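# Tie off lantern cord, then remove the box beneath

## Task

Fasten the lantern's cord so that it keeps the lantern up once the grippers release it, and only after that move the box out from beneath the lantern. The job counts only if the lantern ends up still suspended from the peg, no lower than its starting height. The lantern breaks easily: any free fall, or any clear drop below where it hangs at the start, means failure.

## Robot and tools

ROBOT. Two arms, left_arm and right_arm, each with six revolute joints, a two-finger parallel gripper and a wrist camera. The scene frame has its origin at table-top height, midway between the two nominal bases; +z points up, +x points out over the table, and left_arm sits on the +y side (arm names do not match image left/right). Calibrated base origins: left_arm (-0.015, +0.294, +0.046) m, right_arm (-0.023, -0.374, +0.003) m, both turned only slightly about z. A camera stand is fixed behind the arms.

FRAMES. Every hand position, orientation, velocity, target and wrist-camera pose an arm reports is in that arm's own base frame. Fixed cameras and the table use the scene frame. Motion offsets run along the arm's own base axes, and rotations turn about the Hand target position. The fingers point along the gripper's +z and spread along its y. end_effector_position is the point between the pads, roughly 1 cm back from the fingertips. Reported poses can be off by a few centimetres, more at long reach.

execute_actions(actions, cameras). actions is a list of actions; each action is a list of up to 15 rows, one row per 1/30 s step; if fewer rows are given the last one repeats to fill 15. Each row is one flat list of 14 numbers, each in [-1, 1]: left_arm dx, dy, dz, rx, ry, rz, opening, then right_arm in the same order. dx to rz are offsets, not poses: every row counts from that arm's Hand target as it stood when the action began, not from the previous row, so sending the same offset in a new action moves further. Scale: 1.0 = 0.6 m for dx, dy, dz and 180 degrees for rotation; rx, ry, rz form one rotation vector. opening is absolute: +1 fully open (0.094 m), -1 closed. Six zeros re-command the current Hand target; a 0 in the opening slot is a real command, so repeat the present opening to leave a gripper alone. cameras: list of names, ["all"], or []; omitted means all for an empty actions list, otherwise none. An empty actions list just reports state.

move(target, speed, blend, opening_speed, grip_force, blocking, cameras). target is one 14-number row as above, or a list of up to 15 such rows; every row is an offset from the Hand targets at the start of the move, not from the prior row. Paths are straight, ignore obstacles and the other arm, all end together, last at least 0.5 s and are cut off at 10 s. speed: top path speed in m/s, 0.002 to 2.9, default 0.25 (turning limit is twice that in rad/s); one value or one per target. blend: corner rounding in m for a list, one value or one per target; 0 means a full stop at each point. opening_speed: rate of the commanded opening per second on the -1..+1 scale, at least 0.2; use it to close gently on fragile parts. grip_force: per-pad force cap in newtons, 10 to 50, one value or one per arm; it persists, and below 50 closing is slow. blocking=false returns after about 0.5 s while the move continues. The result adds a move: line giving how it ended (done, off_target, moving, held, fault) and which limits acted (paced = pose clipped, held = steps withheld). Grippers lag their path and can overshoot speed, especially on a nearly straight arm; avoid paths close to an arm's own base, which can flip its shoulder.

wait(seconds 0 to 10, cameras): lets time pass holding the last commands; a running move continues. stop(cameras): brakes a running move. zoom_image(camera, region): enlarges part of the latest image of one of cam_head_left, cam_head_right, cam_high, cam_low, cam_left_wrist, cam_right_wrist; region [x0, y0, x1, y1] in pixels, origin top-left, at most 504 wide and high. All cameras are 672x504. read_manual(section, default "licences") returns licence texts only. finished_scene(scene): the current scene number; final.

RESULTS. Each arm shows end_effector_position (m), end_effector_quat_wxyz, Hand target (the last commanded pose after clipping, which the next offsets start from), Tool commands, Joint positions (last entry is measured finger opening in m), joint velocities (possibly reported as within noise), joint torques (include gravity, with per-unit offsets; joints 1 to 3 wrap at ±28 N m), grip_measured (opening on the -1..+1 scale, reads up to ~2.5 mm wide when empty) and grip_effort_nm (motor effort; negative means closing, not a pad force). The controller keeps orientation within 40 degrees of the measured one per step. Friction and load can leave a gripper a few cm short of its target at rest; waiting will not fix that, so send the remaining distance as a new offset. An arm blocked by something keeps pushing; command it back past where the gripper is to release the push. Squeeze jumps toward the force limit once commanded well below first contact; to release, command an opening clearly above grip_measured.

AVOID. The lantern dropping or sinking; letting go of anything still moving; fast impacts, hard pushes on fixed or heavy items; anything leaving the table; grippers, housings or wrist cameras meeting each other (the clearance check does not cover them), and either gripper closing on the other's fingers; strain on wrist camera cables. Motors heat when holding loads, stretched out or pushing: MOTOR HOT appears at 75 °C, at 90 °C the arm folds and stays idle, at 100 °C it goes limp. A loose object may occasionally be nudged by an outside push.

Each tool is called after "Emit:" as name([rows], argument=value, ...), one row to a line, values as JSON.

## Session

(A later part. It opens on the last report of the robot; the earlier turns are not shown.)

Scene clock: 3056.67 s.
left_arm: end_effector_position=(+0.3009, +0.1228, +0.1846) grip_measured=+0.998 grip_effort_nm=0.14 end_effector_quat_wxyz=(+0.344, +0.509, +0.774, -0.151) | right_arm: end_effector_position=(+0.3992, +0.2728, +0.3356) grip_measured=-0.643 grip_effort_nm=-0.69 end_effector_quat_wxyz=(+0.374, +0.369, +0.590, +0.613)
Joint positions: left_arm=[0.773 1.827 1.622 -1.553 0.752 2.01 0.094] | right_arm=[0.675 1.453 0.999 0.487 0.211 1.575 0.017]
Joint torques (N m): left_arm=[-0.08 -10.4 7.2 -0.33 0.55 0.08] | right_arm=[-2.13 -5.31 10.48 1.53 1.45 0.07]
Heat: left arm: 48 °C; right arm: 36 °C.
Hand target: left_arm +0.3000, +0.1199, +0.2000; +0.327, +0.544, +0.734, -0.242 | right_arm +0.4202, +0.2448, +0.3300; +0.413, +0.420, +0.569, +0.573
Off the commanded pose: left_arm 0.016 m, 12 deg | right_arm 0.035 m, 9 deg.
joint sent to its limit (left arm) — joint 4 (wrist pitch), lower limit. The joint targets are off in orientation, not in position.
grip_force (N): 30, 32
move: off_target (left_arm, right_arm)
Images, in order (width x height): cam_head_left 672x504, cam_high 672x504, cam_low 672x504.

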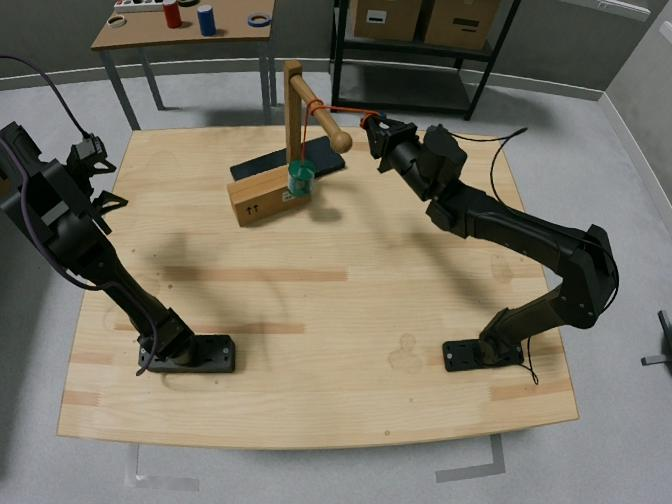

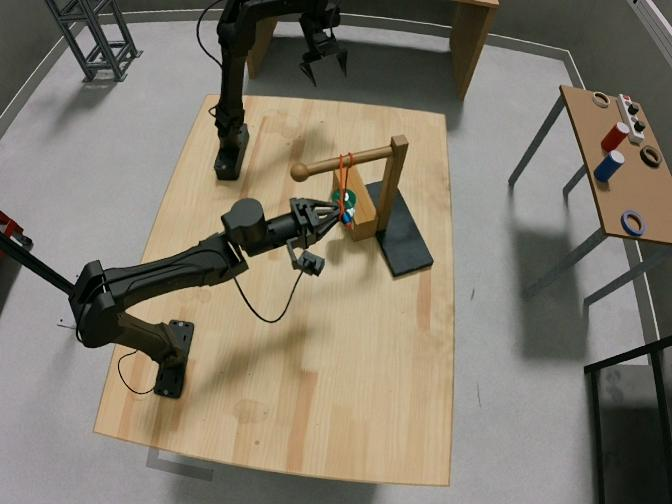

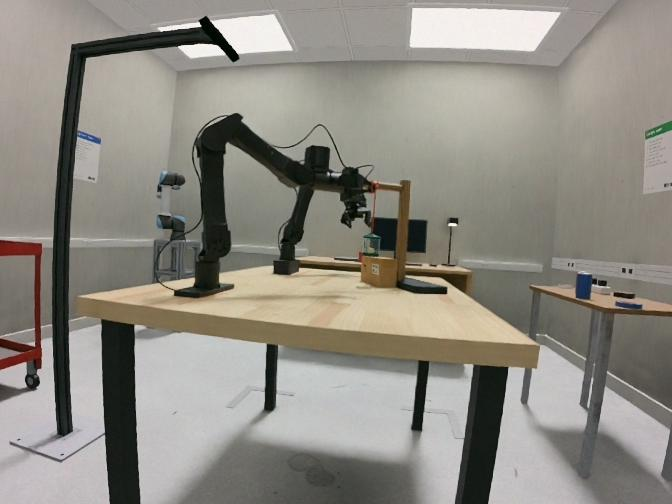

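Emit:
wait(seconds=3, cameras=["cam_high","cam_low","cam_head_left"])

Emit:
zoom_image(camera="cam_low", region=[340, 170, 420, 295])

Emit:
zoom_image(camera="cam_head_left", region=[210, 60, 390, 220])

Scene clock: 3074.23 s.
left_arm: end_effector_position=(+0.3009, +0.1228, +0.1846) grip_measured=+0.998 grip_effort_nm=0.14 end_effector_quat_wxyz=(+0.344, +0.509, +0.774, -0.151) | right_arm: end_effector_position=(+0.3995, +0.2722, +0.3354) grip_measured=-0.643 grip_effort_nm=-0.69 end_effector_quat_wxyz=(+0.375, +0.370, +0.589, +0.613)
Joint positions: left_arm=[0.773 1.827 1.622 -1.553 0.752 2.01 0.094] | right_arm=[0.675 1.453 0.999 0.486 0.214 1.575 0.017]
Joint torques (N m): left_arm=[-0.06 -10.44 7.23 -0.34 0.56 0.08] | right_arm=[-2.15 -5.41 10.45 1.55 1.41 0.03]
Heat: left arm: 49 °C; right arm: 38 °C.
Hand target: left_arm +0.3000, +0.1199, +0.2000; +0.327, +0.544, +0.734, -0.242 | right_arm +0.4202, +0.2448, +0.3299; +0.413, +0.420, +0.569, +0.573
Tool commands: left_gripper/opening=+1.0 right_gripper/opening=-0.75
Off the commanded pose: left_arm 0.016 m, 12 deg | right_arm 0.035 m, 9 deg.
grip_force (N): 30, 32
wait: 3.00 s; at rest from the start
Images, in order (width x height): cam_head_left 672x504, cam_high 672x504, cam_low 672x504.

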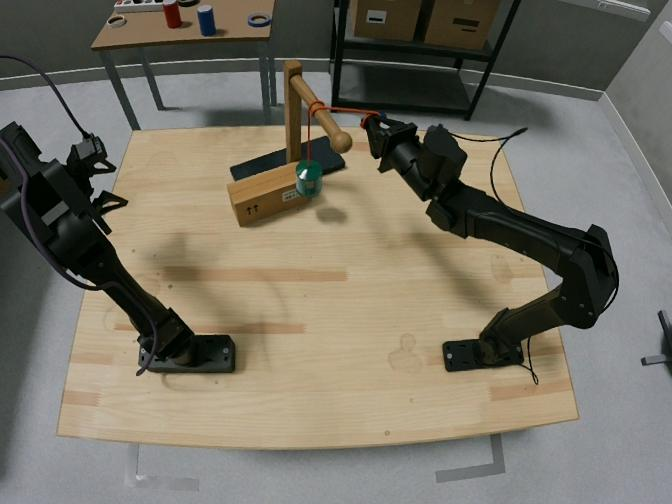

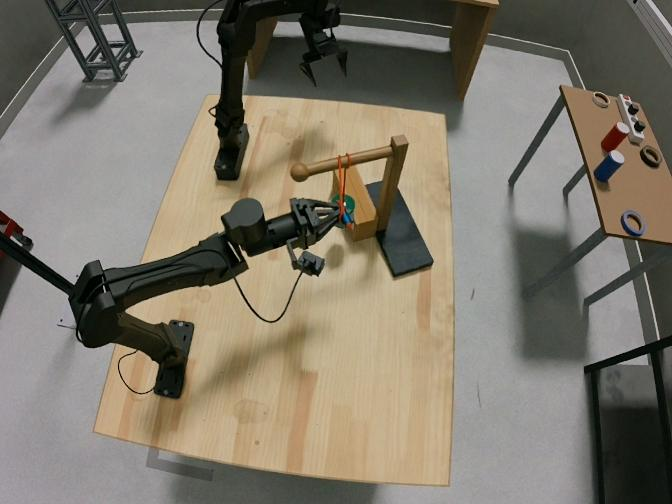

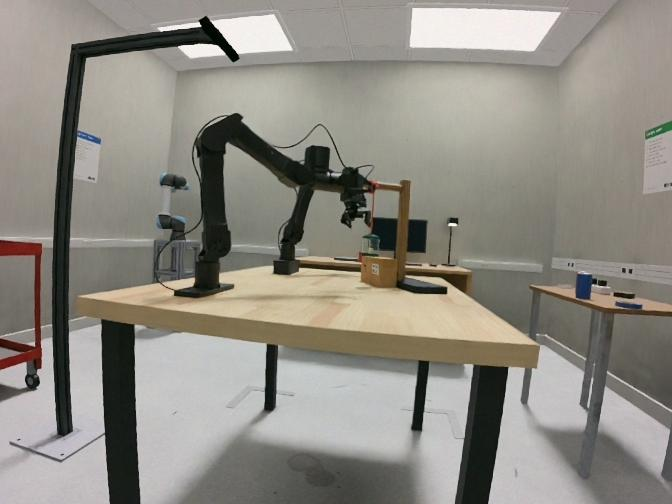

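Scaled by 4.032 from the camera's 672x504 image, which has a finer 960x720 frame.

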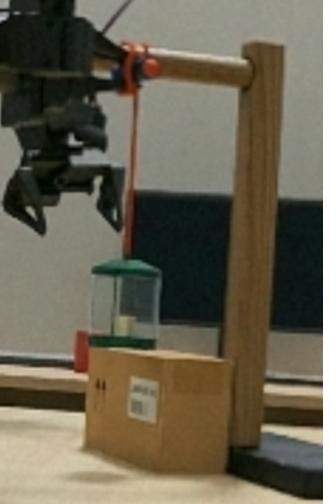

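Scaled by 2.800 from the camera's 672x504 image, which has a finer 960x720 frame.

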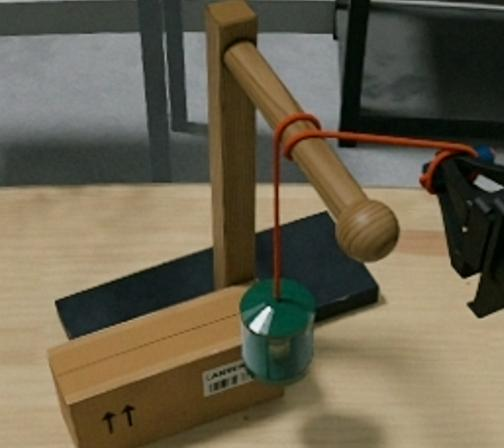

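Emit:
move(target=[0.1187,-0.5132,-0.15,-0.18385,-0.04387,-0.03739,1.0,0,0,0,0,0,0,-0.75], speed=0.15, cameras=["cam_left_wrist","cam_head_left","cam_low","cam_high"])

Scene clock: 3094.57 s.
left_arm: end_effector_position=(+0.3743, -0.1869, +0.1137) grip_measured=+0.998 grip_effort_nm=0.14 end_effector_quat_wxyz=(+0.504, +0.486, +0.578, -0.420) | right_arm: end_effector_position=(+0.4001, +0.2726, +0.3338) grip_measured=-0.643 grip_effort_nm=-0.69 end_effector_quat_wxyz=(+0.375, +0.370, +0.590, +0.611)
Joint positions: left_arm=[-0.035 1.94 0.865 0.485 1.317 0.579 0.094] | right_arm=[0.675 1.457 0.999 0.486 0.215 1.575 0.017]
Joint torques (N m): left_arm=[-0.28 -8.46 4 1.67 0.34 -0.05] | right_arm=[-2.14 -5.63 10.56 1.56 1.43 0.07]
Heat: left arm: 48 °C; right arm: 39 °C.
Hand target: left_arm +0.3712, -0.1880, +0.1100; +0.503, +0.485, +0.579, -0.421 | right_arm +0.4202, +0.2448, +0.3299; +0.413, +0.420, +0.569, +0.573
Off the commanded pose: left_arm 0.005 m, 0 deg | right_arm 0.035 m, 9 deg.
grip_force (N): 30, 32
move: off_target (right_arm)
Images, in order (width x height): cam_head_left 672x504, cam_high 672x504, cam_low 672x504, cam_left_wrist 672x504.

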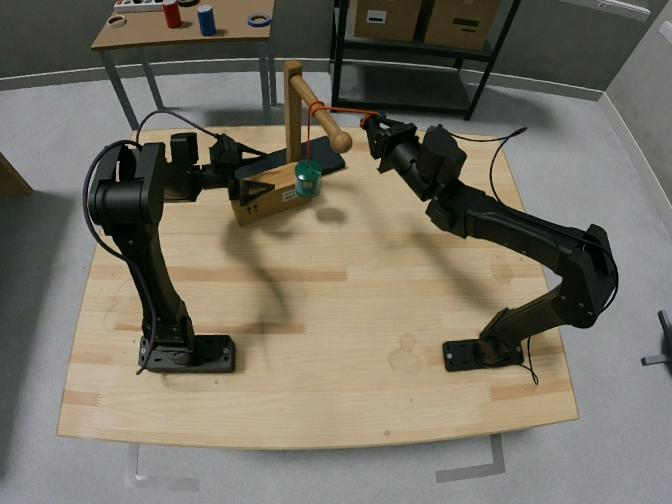

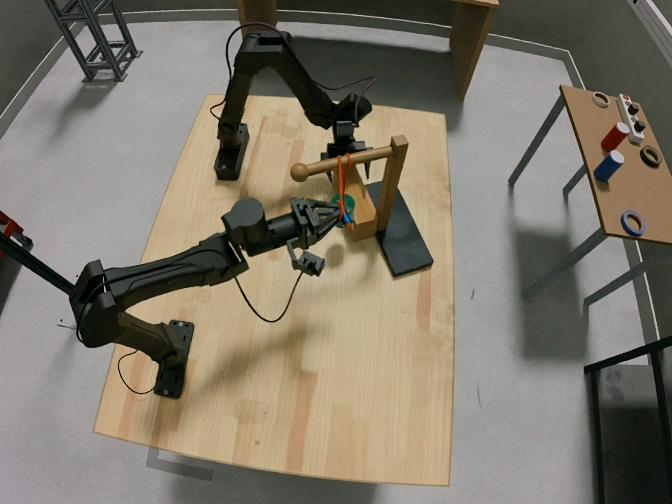

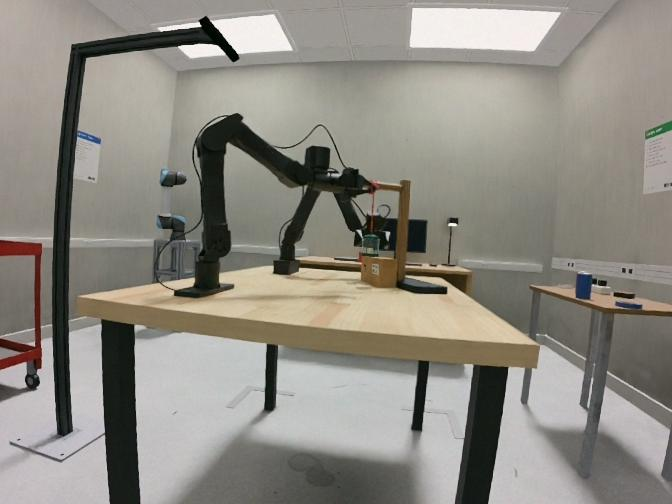

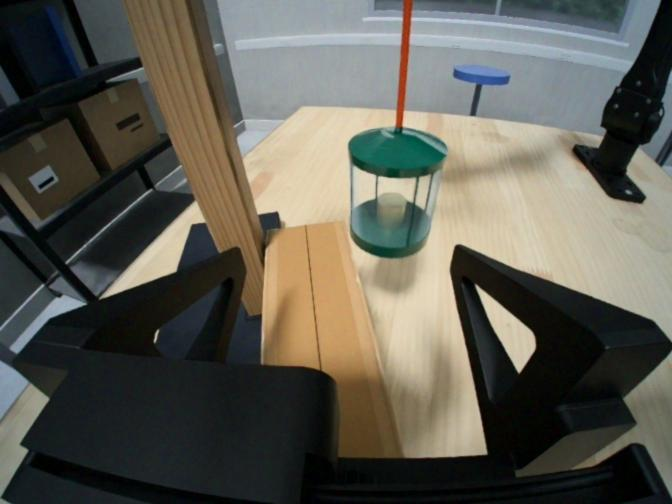

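Emit:
execute_actions(actions=[])

Scene clock: 3115.87 s.
left_arm: end_effector_position=(+0.3744, -0.1869, +0.1137) grip_measured=+0.998 grip_effort_nm=0.13 end_effector_quat_wxyz=(+0.504, +0.486, +0.578, -0.420) | right_arm: end_effector_position=(+0.4001, +0.2726, +0.3338) grip_measured=-0.643 grip_effort_nm=-0.69 end_effector_quat_wxyz=(+0.375, +0.370, +0.590, +0.611)
Joint positions: left_arm=[-0.035 1.94 0.865 0.486 1.317 0.578 0.094] | right_arm=[0.675 1.457 0.999 0.486 0.215 1.575 0.017]
Joint velocities: within noise
Joint torques (N m): left_arm=[-0.28 -8.44 4.03 1.66 0.35 -0.05] | right_arm=[-2.1 -5.64 10.5 1.57 1.41 0.06]
Heat: left arm: 48 °C; right arm: 40 °C.
Hand target: left_arm +0.3712, -0.1880, +0.1100; +0.503, +0.485, +0.579, -0.421 | right_arm +0.4202, +0.2448, +0.3299; +0.413, +0.420, +0.569, +0.573
Tool commands: left_gripper/opening=+1.0 right_gripper/opening=-0.75
Off the commanded pose: left_arm 0.005 m, 0 deg | right_arm 0.035 m, 9 deg.
grip_force (N): 30, 32

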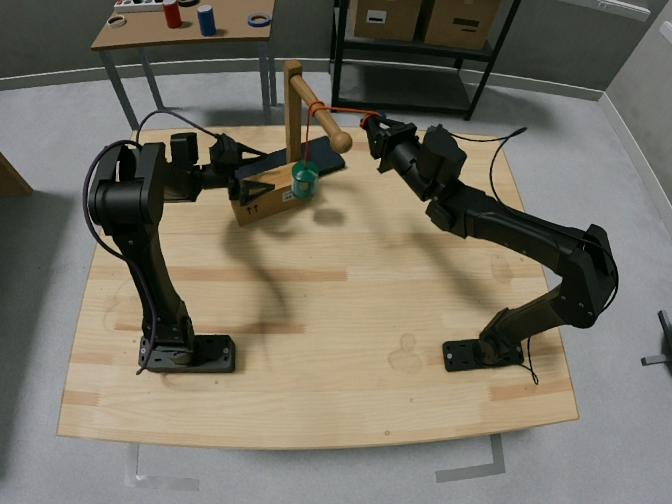

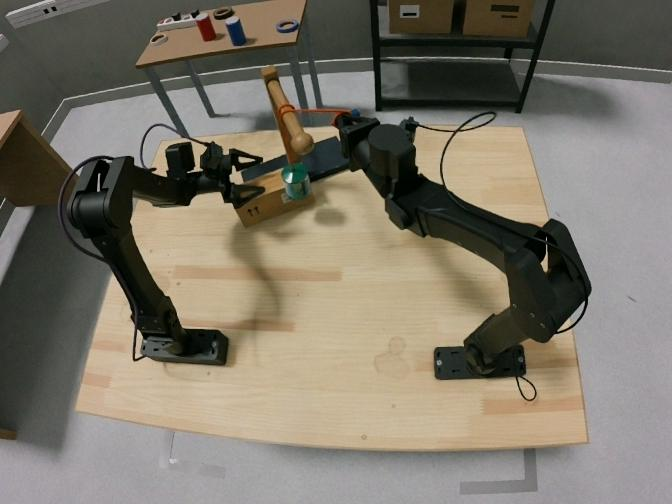

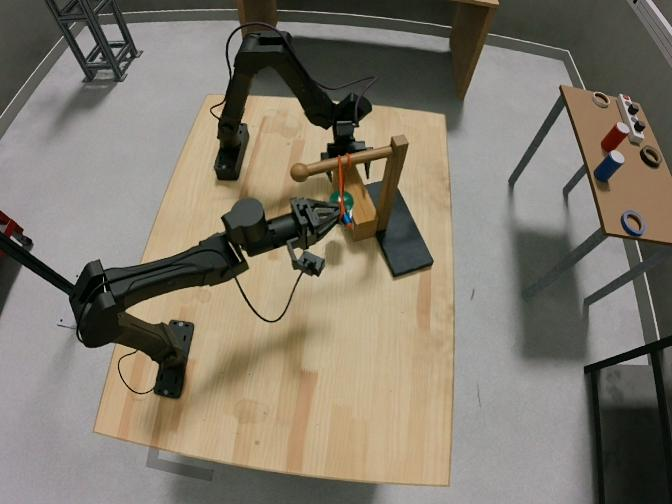

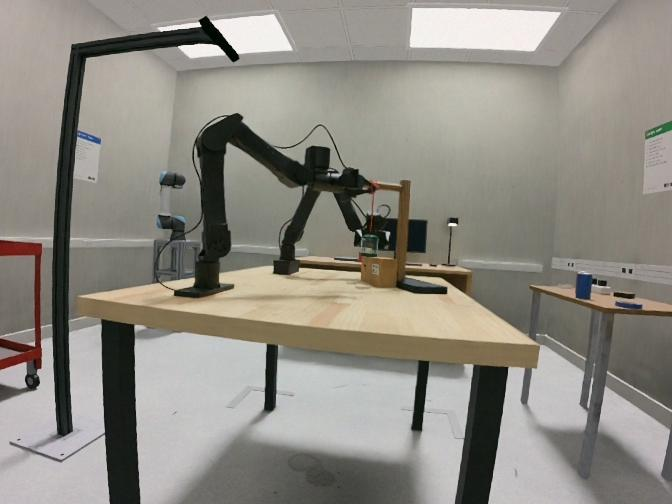

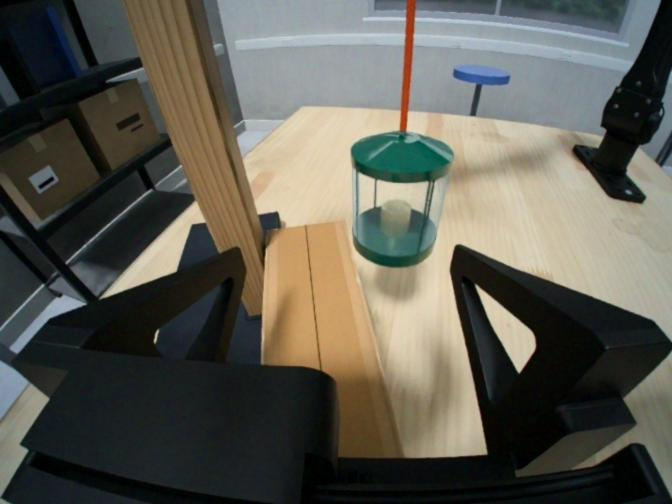

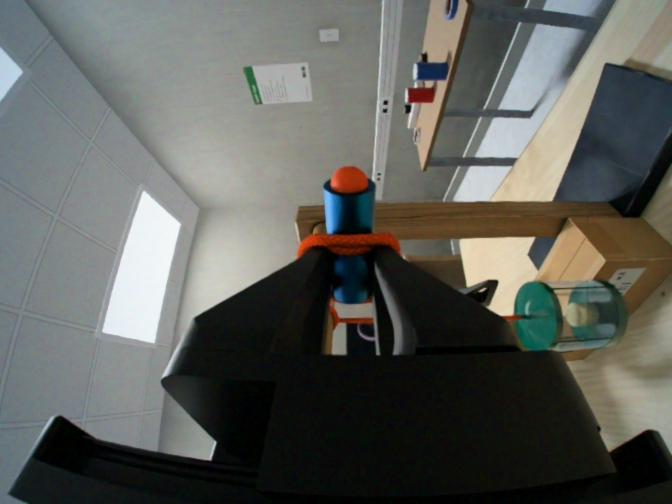

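Emit:
move(target=[-0.052, -0.01, -0.0233, 0, 0, 0, 1, 0, 0, 0, 0, 0, 0, -0.75], speed=0.1, cameras=["cam_left_wrist", "cam_low"])

Scene clock: 3132.27 s.
left_arm: end_effector_position=(+0.3435, -0.1927, +0.0901) grip_measured=+0.998 grip_effort_nm=0.14 end_effector_quat_wxyz=(+0.496, +0.480, +0.585, -0.426) | right_arm: end_effector_position=(+0.4001, +0.2726, +0.3338) grip_measured=-0.643 grip_effort_nm=-0.69 end_effector_quat_wxyz=(+0.375, +0.370, +0.590, +0.611)
Joint positions: left_arm=[-0.057 1.94 0.711 0.66 1.298 0.53 0.094] | right_arm=[0.675 1.457 0.999 0.486 0.215 1.575 0.017]
Joint torques (N m): left_arm=[-0.39 -10.04 3.23 1.68 0.33 -0.02] | right_arm=[-2.06 -5.52 10.5 1.55 1.4 0.05]
Heat: left arm: 47 °C; right arm: 40 °C.
Hand target: left_arm +0.3401, -0.1940, +0.0961; +0.503, +0.485, +0.578, -0.421 | right_arm +0.4202, +0.2448, +0.3299; +0.413, +0.420, +0.569, +0.573
Off the commanded pose: left_arm 0.007 m, 1 deg | right_arm 0.035 m, 9 deg.
grip_force (N): 30, 32
move: off_target (right_arm)
Images, in order (width x height): cam_low 672x504, cam_left_wrist 672x504.

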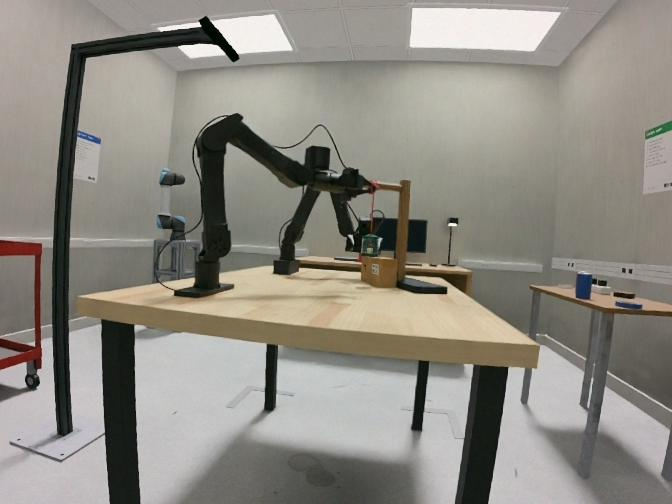

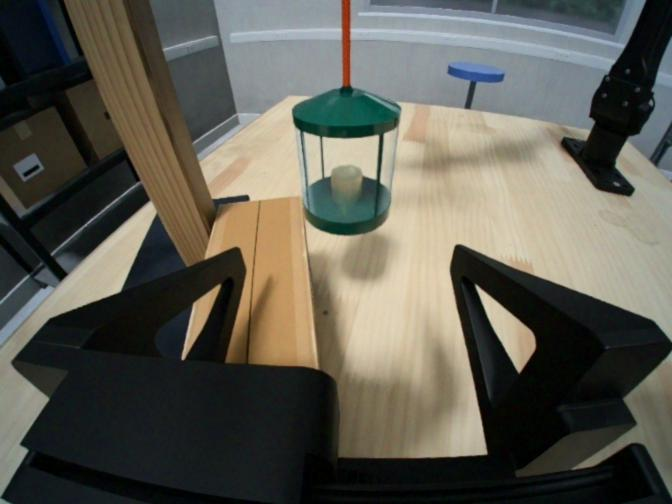

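Emit:
move(target=[0.0194, -0.0821, 0.005, 0, 0, 0, 1, 0, 0, 0, 0, 0, 0, -0.75], speed=0.07, cameras=["cam_left_wrist", "cam_low", "cam_high"])

Scene clock: 3149.20 s.
left_arm: end_effector_position=(+0.3453, -0.2415, +0.1018) grip_measured=+0.998 grip_effort_nm=0.14 end_effector_quat_wxyz=(+0.499, +0.485, +0.579, -0.424) | right_arm: end_effector_position=(+0.4001, +0.2726, +0.3338) grip_measured=-0.643 grip_effort_nm=-0.69 end_effector_quat_wxyz=(+0.375, +0.370, +0.590, +0.611)
Joint positions: left_arm=[-0.208 1.951 0.72 0.861 1.167 0.336 0.094] | right_arm=[0.675 1.457 0.999 0.486 0.215 1.575 0.017]
Joint torques (N m): left_arm=[-0.24 -6.26 6.3 1.89 0.2 -0.07] | right_arm=[-2.13 -5.49 10.51 1.55 1.42 0.06]
Heat: left arm: 49 °C; right arm: 40 °C.
Hand target: left_arm +0.3517, -0.2433, +0.0990; +0.503, +0.485, +0.579, -0.422 | right_arm +0.4202, +0.2448, +0.3299; +0.413, +0.420, +0.569, +0.573
Off the commanded pose: left_arm 0.007 m, 0 deg | right_arm 0.035 m, 9 deg.
grip_force (N): 30, 32
move: off_target (right_arm)
Images, in order (width x height): cam_high 672x504, cam_low 672x504, cam_left_wrist 672x504.

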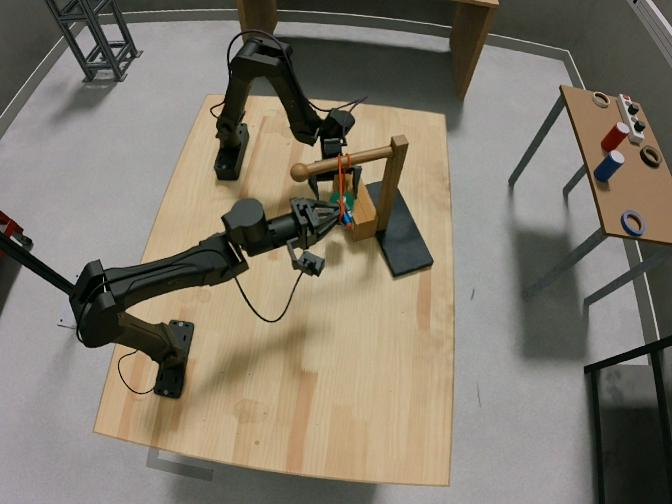

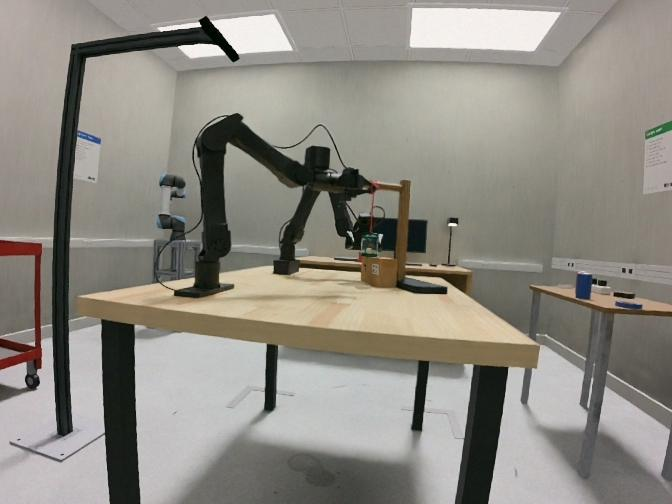

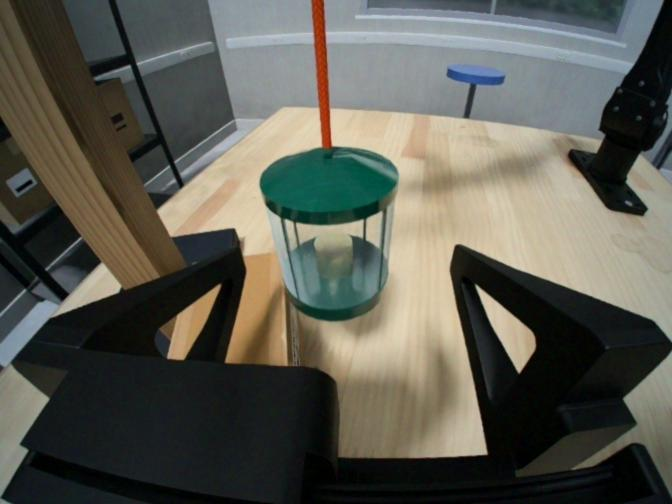

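Emit:
move(target=[0.0247, -0.0633, -0.0133, 0, 0, 0, 1, 0, 0, 0, 0, 0, 0, -0.75], speed=0.06, cameras=["cam_left_wrist", "cam_low", "cam_high"])

Scene clock: 3166.37 s.
left_arm: end_effector_position=(+0.3603, -0.2785, +0.0948) grip_measured=+0.998 grip_effort_nm=0.14 end_effector_quat_wxyz=(+0.499, +0.485, +0.579, -0.424) | right_arm: end_effector_position=(+0.4001, +0.2726, +0.3338) grip_measured=-0.643 grip_effort_nm=-0.69 end_effector_quat_wxyz=(+0.375, +0.370, +0.590, +0.611)
Joint positions: left_arm=[-0.304 2.048 0.813 0.93 1.077 0.265 0.094] | right_arm=[0.675 1.457 0.999 0.486 0.215 1.575 0.017]
Joint torques (N m): left_arm=[-0.21 -6.94 6.43 1.92 0.13 -0.05] | right_arm=[-2.14 -5.63 10.48 1.56 1.42 0.05]
Heat: left arm: 45 °C; right arm: 40 °C.
Hand target: left_arm +0.3666, -0.2812, +0.0911; +0.503, +0.485, +0.579, -0.421 | right_arm +0.4202, +0.2448, +0.3299; +0.413, +0.420, +0.569, +0.573
Off the commanded pose: left_arm 0.008 m, 0 deg | right_arm 0.035 m, 9 deg.
grip_force (N): 30, 32
move: off_target (right_arm)
Images, in order (width x height): cam_high 672x504, cam_low 672x504, cam_left_wrist 672x504.

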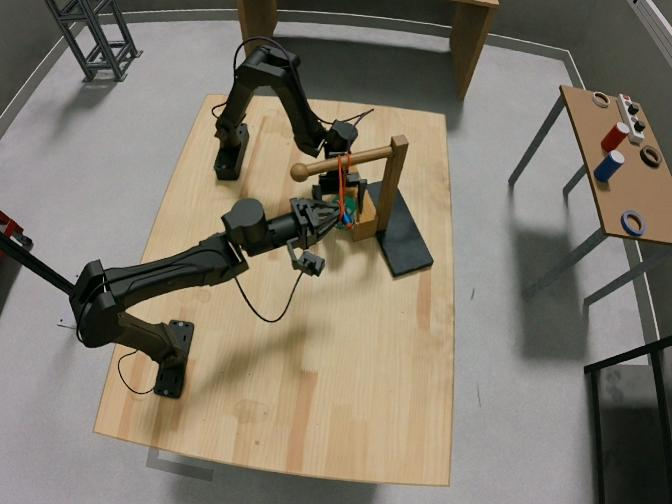

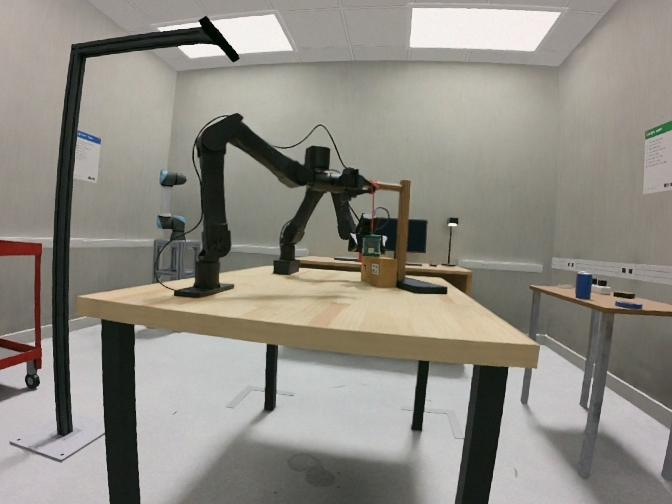

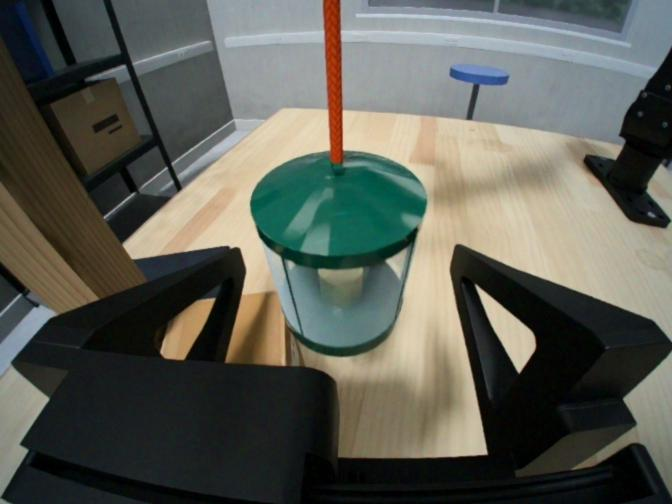

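Emit:
move(target=[0.0098, -0.028, -0.0067, 0, 0, 0, 1, 0, 0, 0, 0, 0, 0, -0.75], speed=0.05, cameras=["cam_left_wrist", "cam_low", "cam_high"])

Scene clock: 3184.30 s.
left_arm: end_effector_position=(+0.3667, -0.2949, +0.0915) grip_measured=+0.998 grip_effort_nm=0.14 end_effector_quat_wxyz=(+0.500, +0.486, +0.579, -0.423) | right_arm: end_effector_position=(+0.4001, +0.2726, +0.3338) grip_measured=-0.643 grip_effort_nm=-0.69 end_effector_quat_wxyz=(+0.375, +0.370, +0.590, +0.611)
Joint positions: left_arm=[-0.343 2.09 0.86 0.946 1.04 0.242 0.094] | right_arm=[0.675 1.457 0.999 0.486 0.215 1.575 0.017]
Joint torques (N m): left_arm=[-0.32 -7.28 6.45 2 0.1 -0.05] | right_arm=[-2.09 -5.61 10.59 1.53 1.41 0.06]
Heat: left arm: 42 °C; right arm: 41 °C.
Hand target: left_arm +0.3724, -0.2980, +0.0871; +0.503, +0.485, +0.578, -0.422 | right_arm +0.4202, +0.2448, +0.3299; +0.413, +0.420, +0.569, +0.573
Off the commanded pose: left_arm 0.008 m, 0 deg | right_arm 0.035 m, 9 deg.
grip_force (N): 30, 32
move: off_target (right_arm)
Images, in order (width x height): cam_high 672x504, cam_low 672x504, cam_left_wrist 672x504.

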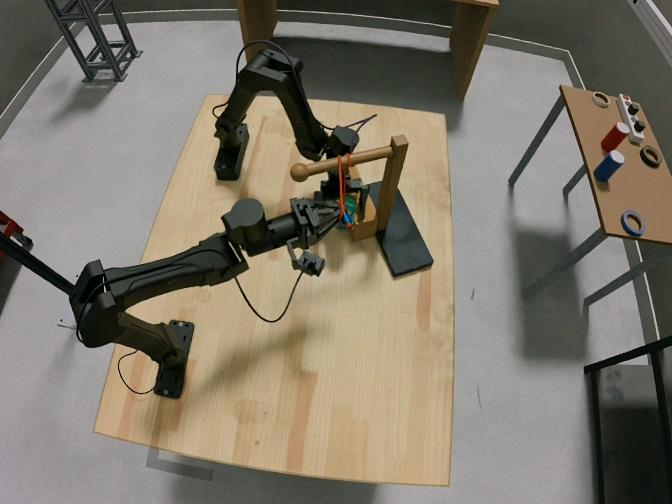

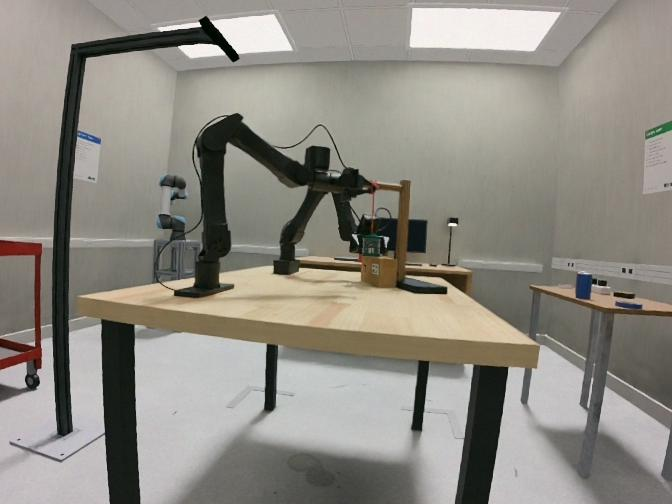

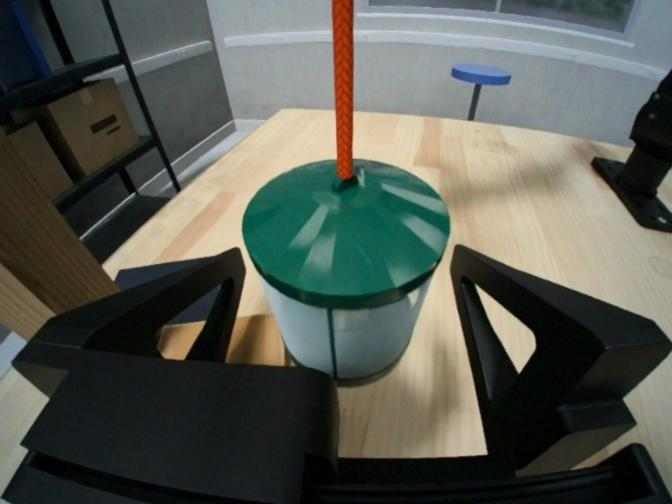

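Emit:
zoom_image(camera="cam_low", region=[320, 165, 430, 295])

Emit:
zoom_image(camera="cam_high", region=[280, 120, 420, 250])

Scaled by 3.877 from the camera's 672x504 image, which has a finer 960x720 frame.

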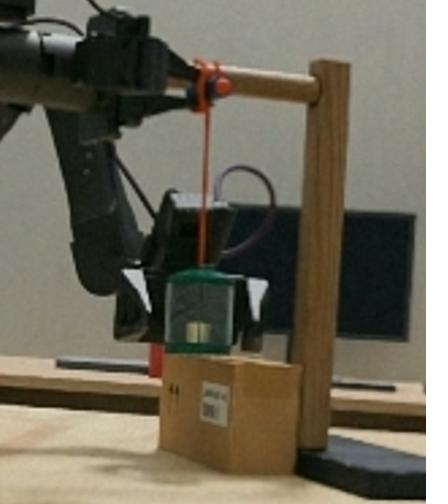

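Scaled by 3.600 from the camera's 672x504 image, which has a finer 960x720 frame.

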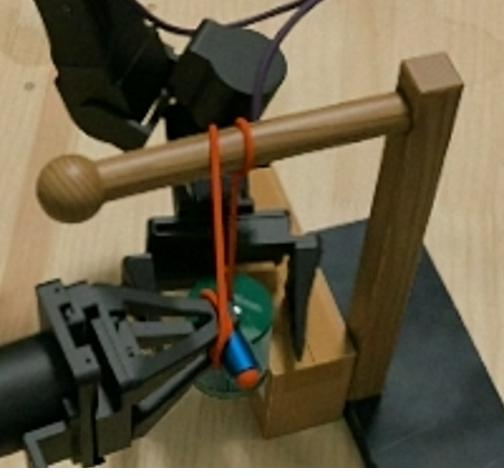

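Emit:
move(target=[0, 0, 0, 0, 0, 0, 0.44, 0, 0, 0, 0, 0, 0, -0.75], speed=0.05, opening_speed=0.3, grip_force=[14, 32], cameras=["cam_left_wrist", "cam_low"])

Scene clock: 3205.13 s.
left_arm: end_effector_position=(+0.3669, -0.2949, +0.0915) grip_measured=+0.443 grip_effort_nm=-0.13 end_effector_quat_wxyz=(+0.500, +0.485, +0.579, -0.423) | right_arm: end_effector_position=(+0.4001, +0.2726, +0.3338) grip_measured=-0.643 grip_effort_nm=-0.69 end_effector_quat_wxyz=(+0.375, +0.370, +0.590, +0.611)
Joint positions: left_arm=[-0.343 2.09 0.86 0.947 1.039 0.242 0.068] | right_arm=[0.675 1.457 0.999 0.486 0.215 1.575 0.017]
Joint torques (N m): left_arm=[-0.32 -7.3 6.48 2 0.1 -0.04] | right_arm=[-2.11 -5.61 10.47 1.54 1.42 0.06]
Heat: left arm: 42 °C; right arm: 41 °C.
Hand target: left_arm +0.3725, -0.2980, +0.0871; +0.503, +0.485, +0.578, -0.421 | right_arm +0.4202, +0.2448, +0.3299; +0.413, +0.420, +0.569, +0.573
Off the commanded pose: left_arm 0.008 m, 0 deg | right_arm 0.035 m, 9 deg.
grip_force (N): 14, 32
move: off_target (right_arm)
Images, in order (width x height): cam_low 672x504, cam_left_wrist 672x504.

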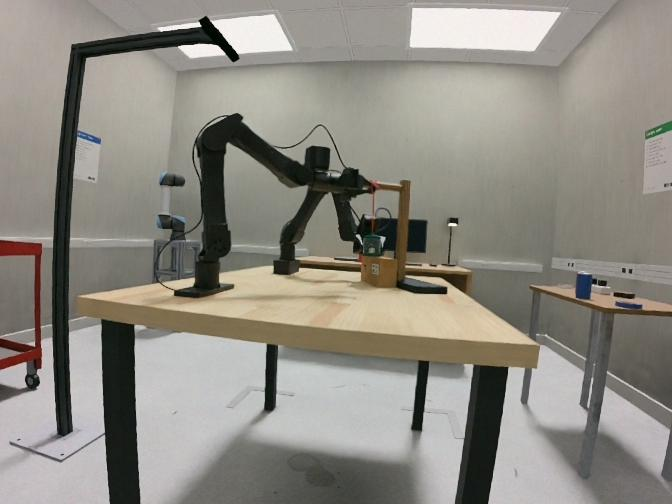

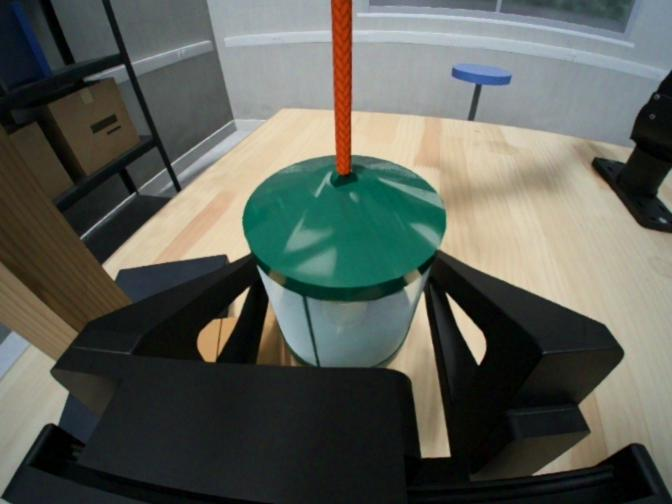

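Emit:
move(target=[0, 0, 0, 0, 0, 0, 0.3, 0, 0, 0, 0, 0, 0, -0.75], speed=0.05, opening_speed=0.2, grip_force=[14, 32], cameras=["cam_left_wrist"])

Scene clock: 3221.27 s.
left_arm: end_effector_position=(+0.3670, -0.2949, +0.0915) grip_measured=+0.303 grip_effort_nm=-0.13 end_effector_quat_wxyz=(+0.500, +0.485, +0.580, -0.423) | right_arm: end_effector_position=(+0.4001, +0.2726, +0.3338) grip_measured=-0.643 grip_effort_nm=-0.69 end_effector_quat_wxyz=(+0.375, +0.370, +0.590, +0.611)
Joint positions: left_arm=[-0.343 2.09 0.86 0.947 1.038 0.241 0.061] | right_arm=[0.675 1.457 0.999 0.486 0.215 1.575 0.017]
Joint torques (N m): left_arm=[-0.31 -7.27 6.48 1.98 0.1 -0.05] | right_arm=[-2.09 -5.56 10.52 1.58 1.43 0.07]
Heat: left arm: 42 °C; right arm: 41 °C.
Hand target: left_arm +0.3725, -0.2980, +0.0871; +0.503, +0.485, +0.579, -0.421 | right_arm +0.4202, +0.2448, +0.3299; +0.413, +0.420, +0.569, +0.573
Off the commanded pose: left_arm 0.008 m, 0 deg | right_arm 0.035 m, 9 deg.
grip_force (N): 14, 32
move: off_target (right_arm)
Images, in order (width x height): cam_left_wrist 672x504.

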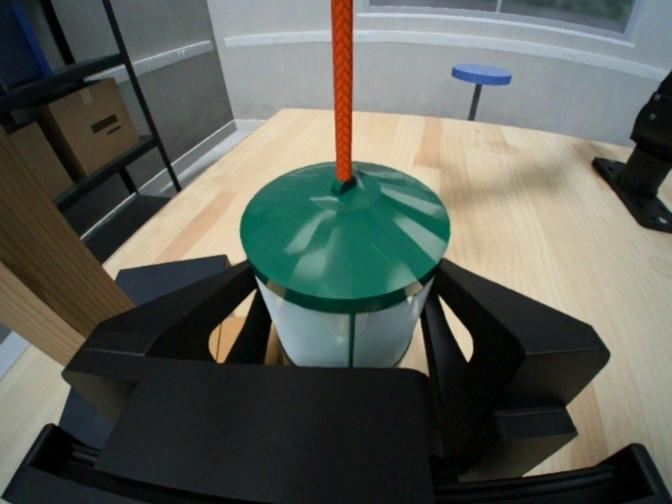

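Emit:
move(target=[0, 0, 0, 0, 0, 0, 0.2, 0, 0, 0, 0, 0, 0, -0.75], speed=0.05, opening_speed=0.2, grip_force=[14, 32], cameras=["cam_left_wrist"])

Scene clock: 3227.53 s.
left_arm: end_effector_position=(+0.3670, -0.2949, +0.0915) grip_measured=+0.244 grip_effort_nm=-0.36 end_effector_quat_wxyz=(+0.500, +0.485, +0.579, -0.423) | right_arm: end_effector_position=(+0.4001, +0.2726, +0.3338) grip_measured=-0.643 grip_effort_nm=-0.69 end_effector_quat_wxyz=(+0.375, +0.370, +0.590, +0.611)
Joint positions: left_arm=[-0.343 2.09 0.86 0.947 1.038 0.241 0.058] | right_arm=[0.675 1.457 0.999 0.486 0.215 1.575 0.017]
Joint torques (N m): left_arm=[-0.34 -7.28 6.52 1.99 0.1 -0.05] | right_arm=[-2.07 -5.67 10.58 1.57 1.42 0.08]
Heat: left arm: 42 °C; right arm: 41 °C.
Hand target: left_arm +0.3725, -0.2980, +0.0871; +0.503, +0.485, +0.579, -0.421 | right_arm +0.4202, +0.2448, +0.3299; +0.413, +0.420, +0.569, +0.573
Off the commanded pose: left_arm 0.008 m, 0 deg | right_arm 0.035 m, 9 deg.
grip_force (N): 14, 32
move: off_target (right_arm)
Images, in order (width x height): cam_left_wrist 672x504.

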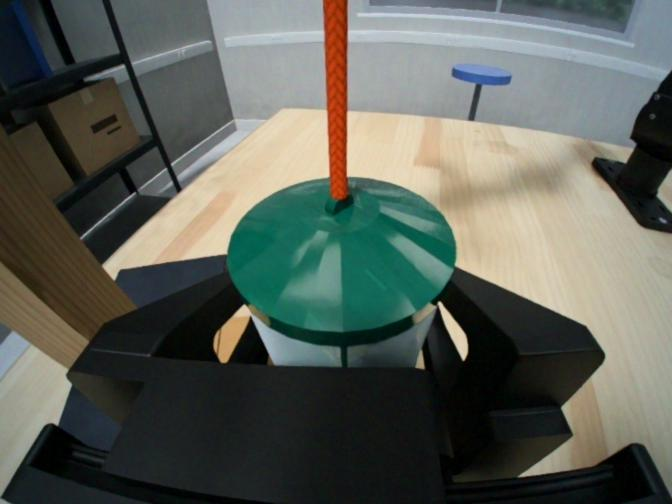

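Emit:
move(target=[0, 0, 0.04, 0, 0, 0, 0.2, 0, 0, 0, 0, 0, 0, -0.75], speed=0.04, grip_force=[16, 32], cameras=["cam_left_wrist", "cam_low", "cam_high"])

Scene clock: 3264.80 s.
left_arm: end_effector_position=(+0.3672, -0.2949, +0.0911) grip_measured=+0.242 grip_effort_nm=-0.40 end_effector_quat_wxyz=(+0.491, +0.481, +0.588, -0.427) | right_arm: end_effector_position=(+0.4001, +0.2726, +0.3338) grip_measured=-0.643 grip_effort_nm=-0.69 end_effector_quat_wxyz=(+0.375, +0.370, +0.590, +0.611)
Joint positions: left_arm=[-0.343 2.082 0.867 0.907 1.038 0.237 0.058] | right_arm=[0.675 1.457 0.999 0.486 0.215 1.575 0.017]
Joint torques (N m): left_arm=[-0.39 -12.89 6.54 1.5 0.09 -0.05] | right_arm=[-2.14 -5.6 10.58 1.54 1.4 0.06]
Heat: left arm: 42 °C; right arm: 42 °C.
Hand target: left_arm +0.3724, -0.2980, +0.1110; +0.503, +0.485, +0.579, -0.421 | right_arm +0.4202, +0.2448, +0.3299; +0.413, +0.420, +0.569, +0.573
Off the commanded pose: left_arm 0.021 m, 2 deg | right_arm 0.035 m, 9 deg.
grip_force (N): 16, 32
move: off_target (left_arm, right_arm)
Images, in order (width x height): cam_high 672x504, cam_low 672x504, cam_left_wrist 672x504.

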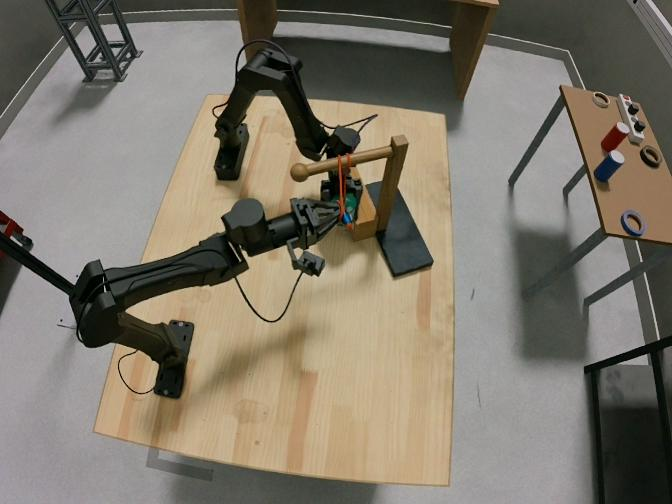

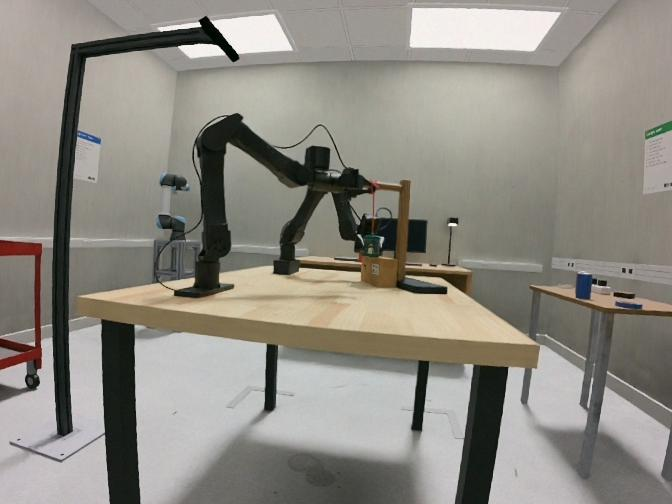

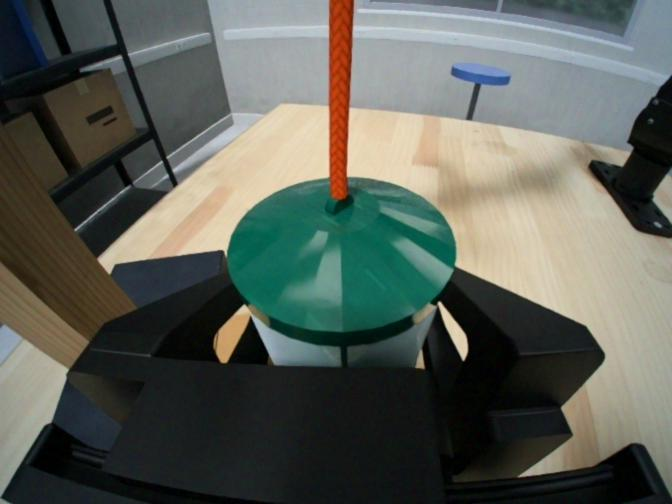

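Emit:
move(target=[0.01, 0, 0.025, 0, 0, 0, 0.2, 0, 0, 0, 0, 0, 0, -0.75], speed=0.04, grip_force=[16, 32], cameras=["cam_left_wrist", "cam_low"])

Scene clock: 3274.97 s.
left_arm: end_effector_position=(+0.3710, -0.2961, +0.0971) grip_measured=+0.242 grip_effort_nm=-0.40 end_effector_quat_wxyz=(+0.478, +0.476, +0.600, -0.431) | right_arm: end_effector_position=(+0.4021, +0.2685, +0.3327) grip_measured=-0.643 grip_effort_nm=-0.69 end_effector_quat_wxyz=(+0.382, +0.379, +0.587, +0.605)
Joint positions: left_arm=[-0.343 2.056 0.897 0.814 1.037 0.235 0.058] | right_arm=[0.675 1.457 0.999 0.482 0.24 1.575 0.017]
Joint torques (N m): left_arm=[0.21 -13.7 7.3 1.69 0.2 0.01] | right_arm=[-2.15 -5.37 10.73 1.6 1.16 0.07]
Heat: left arm: 44 °C; right arm: 42 °C.
Hand target: left_arm +0.3784, -0.2980, +0.1261; +0.503, +0.485, +0.578, -0.421 | right_arm +0.4202, +0.2448, +0.3300; +0.413, +0.420, +0.569, +0.573
Off the commanded pose: left_arm 0.030 m, 4 deg | right_arm 0.030 m, 7 deg.
grip_force (N): 16, 32
move: off_target (left_arm, right_arm)
Images, in order (width x height): cam_low 672x504, cam_left_wrist 672x504.

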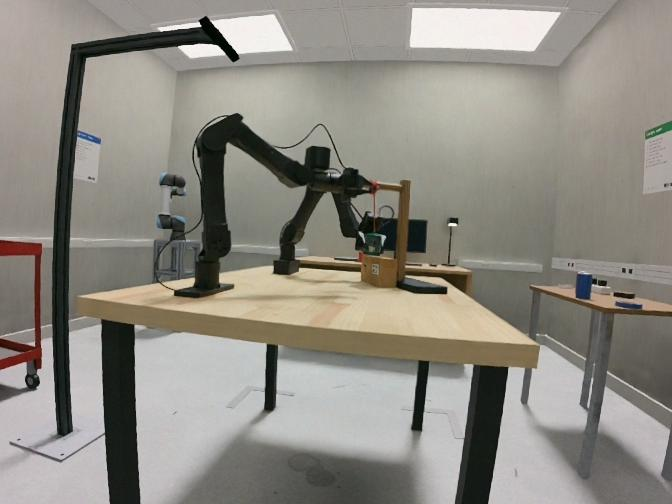

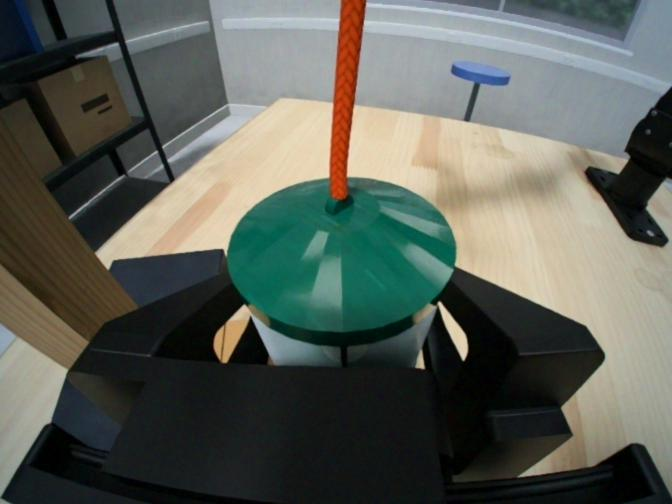

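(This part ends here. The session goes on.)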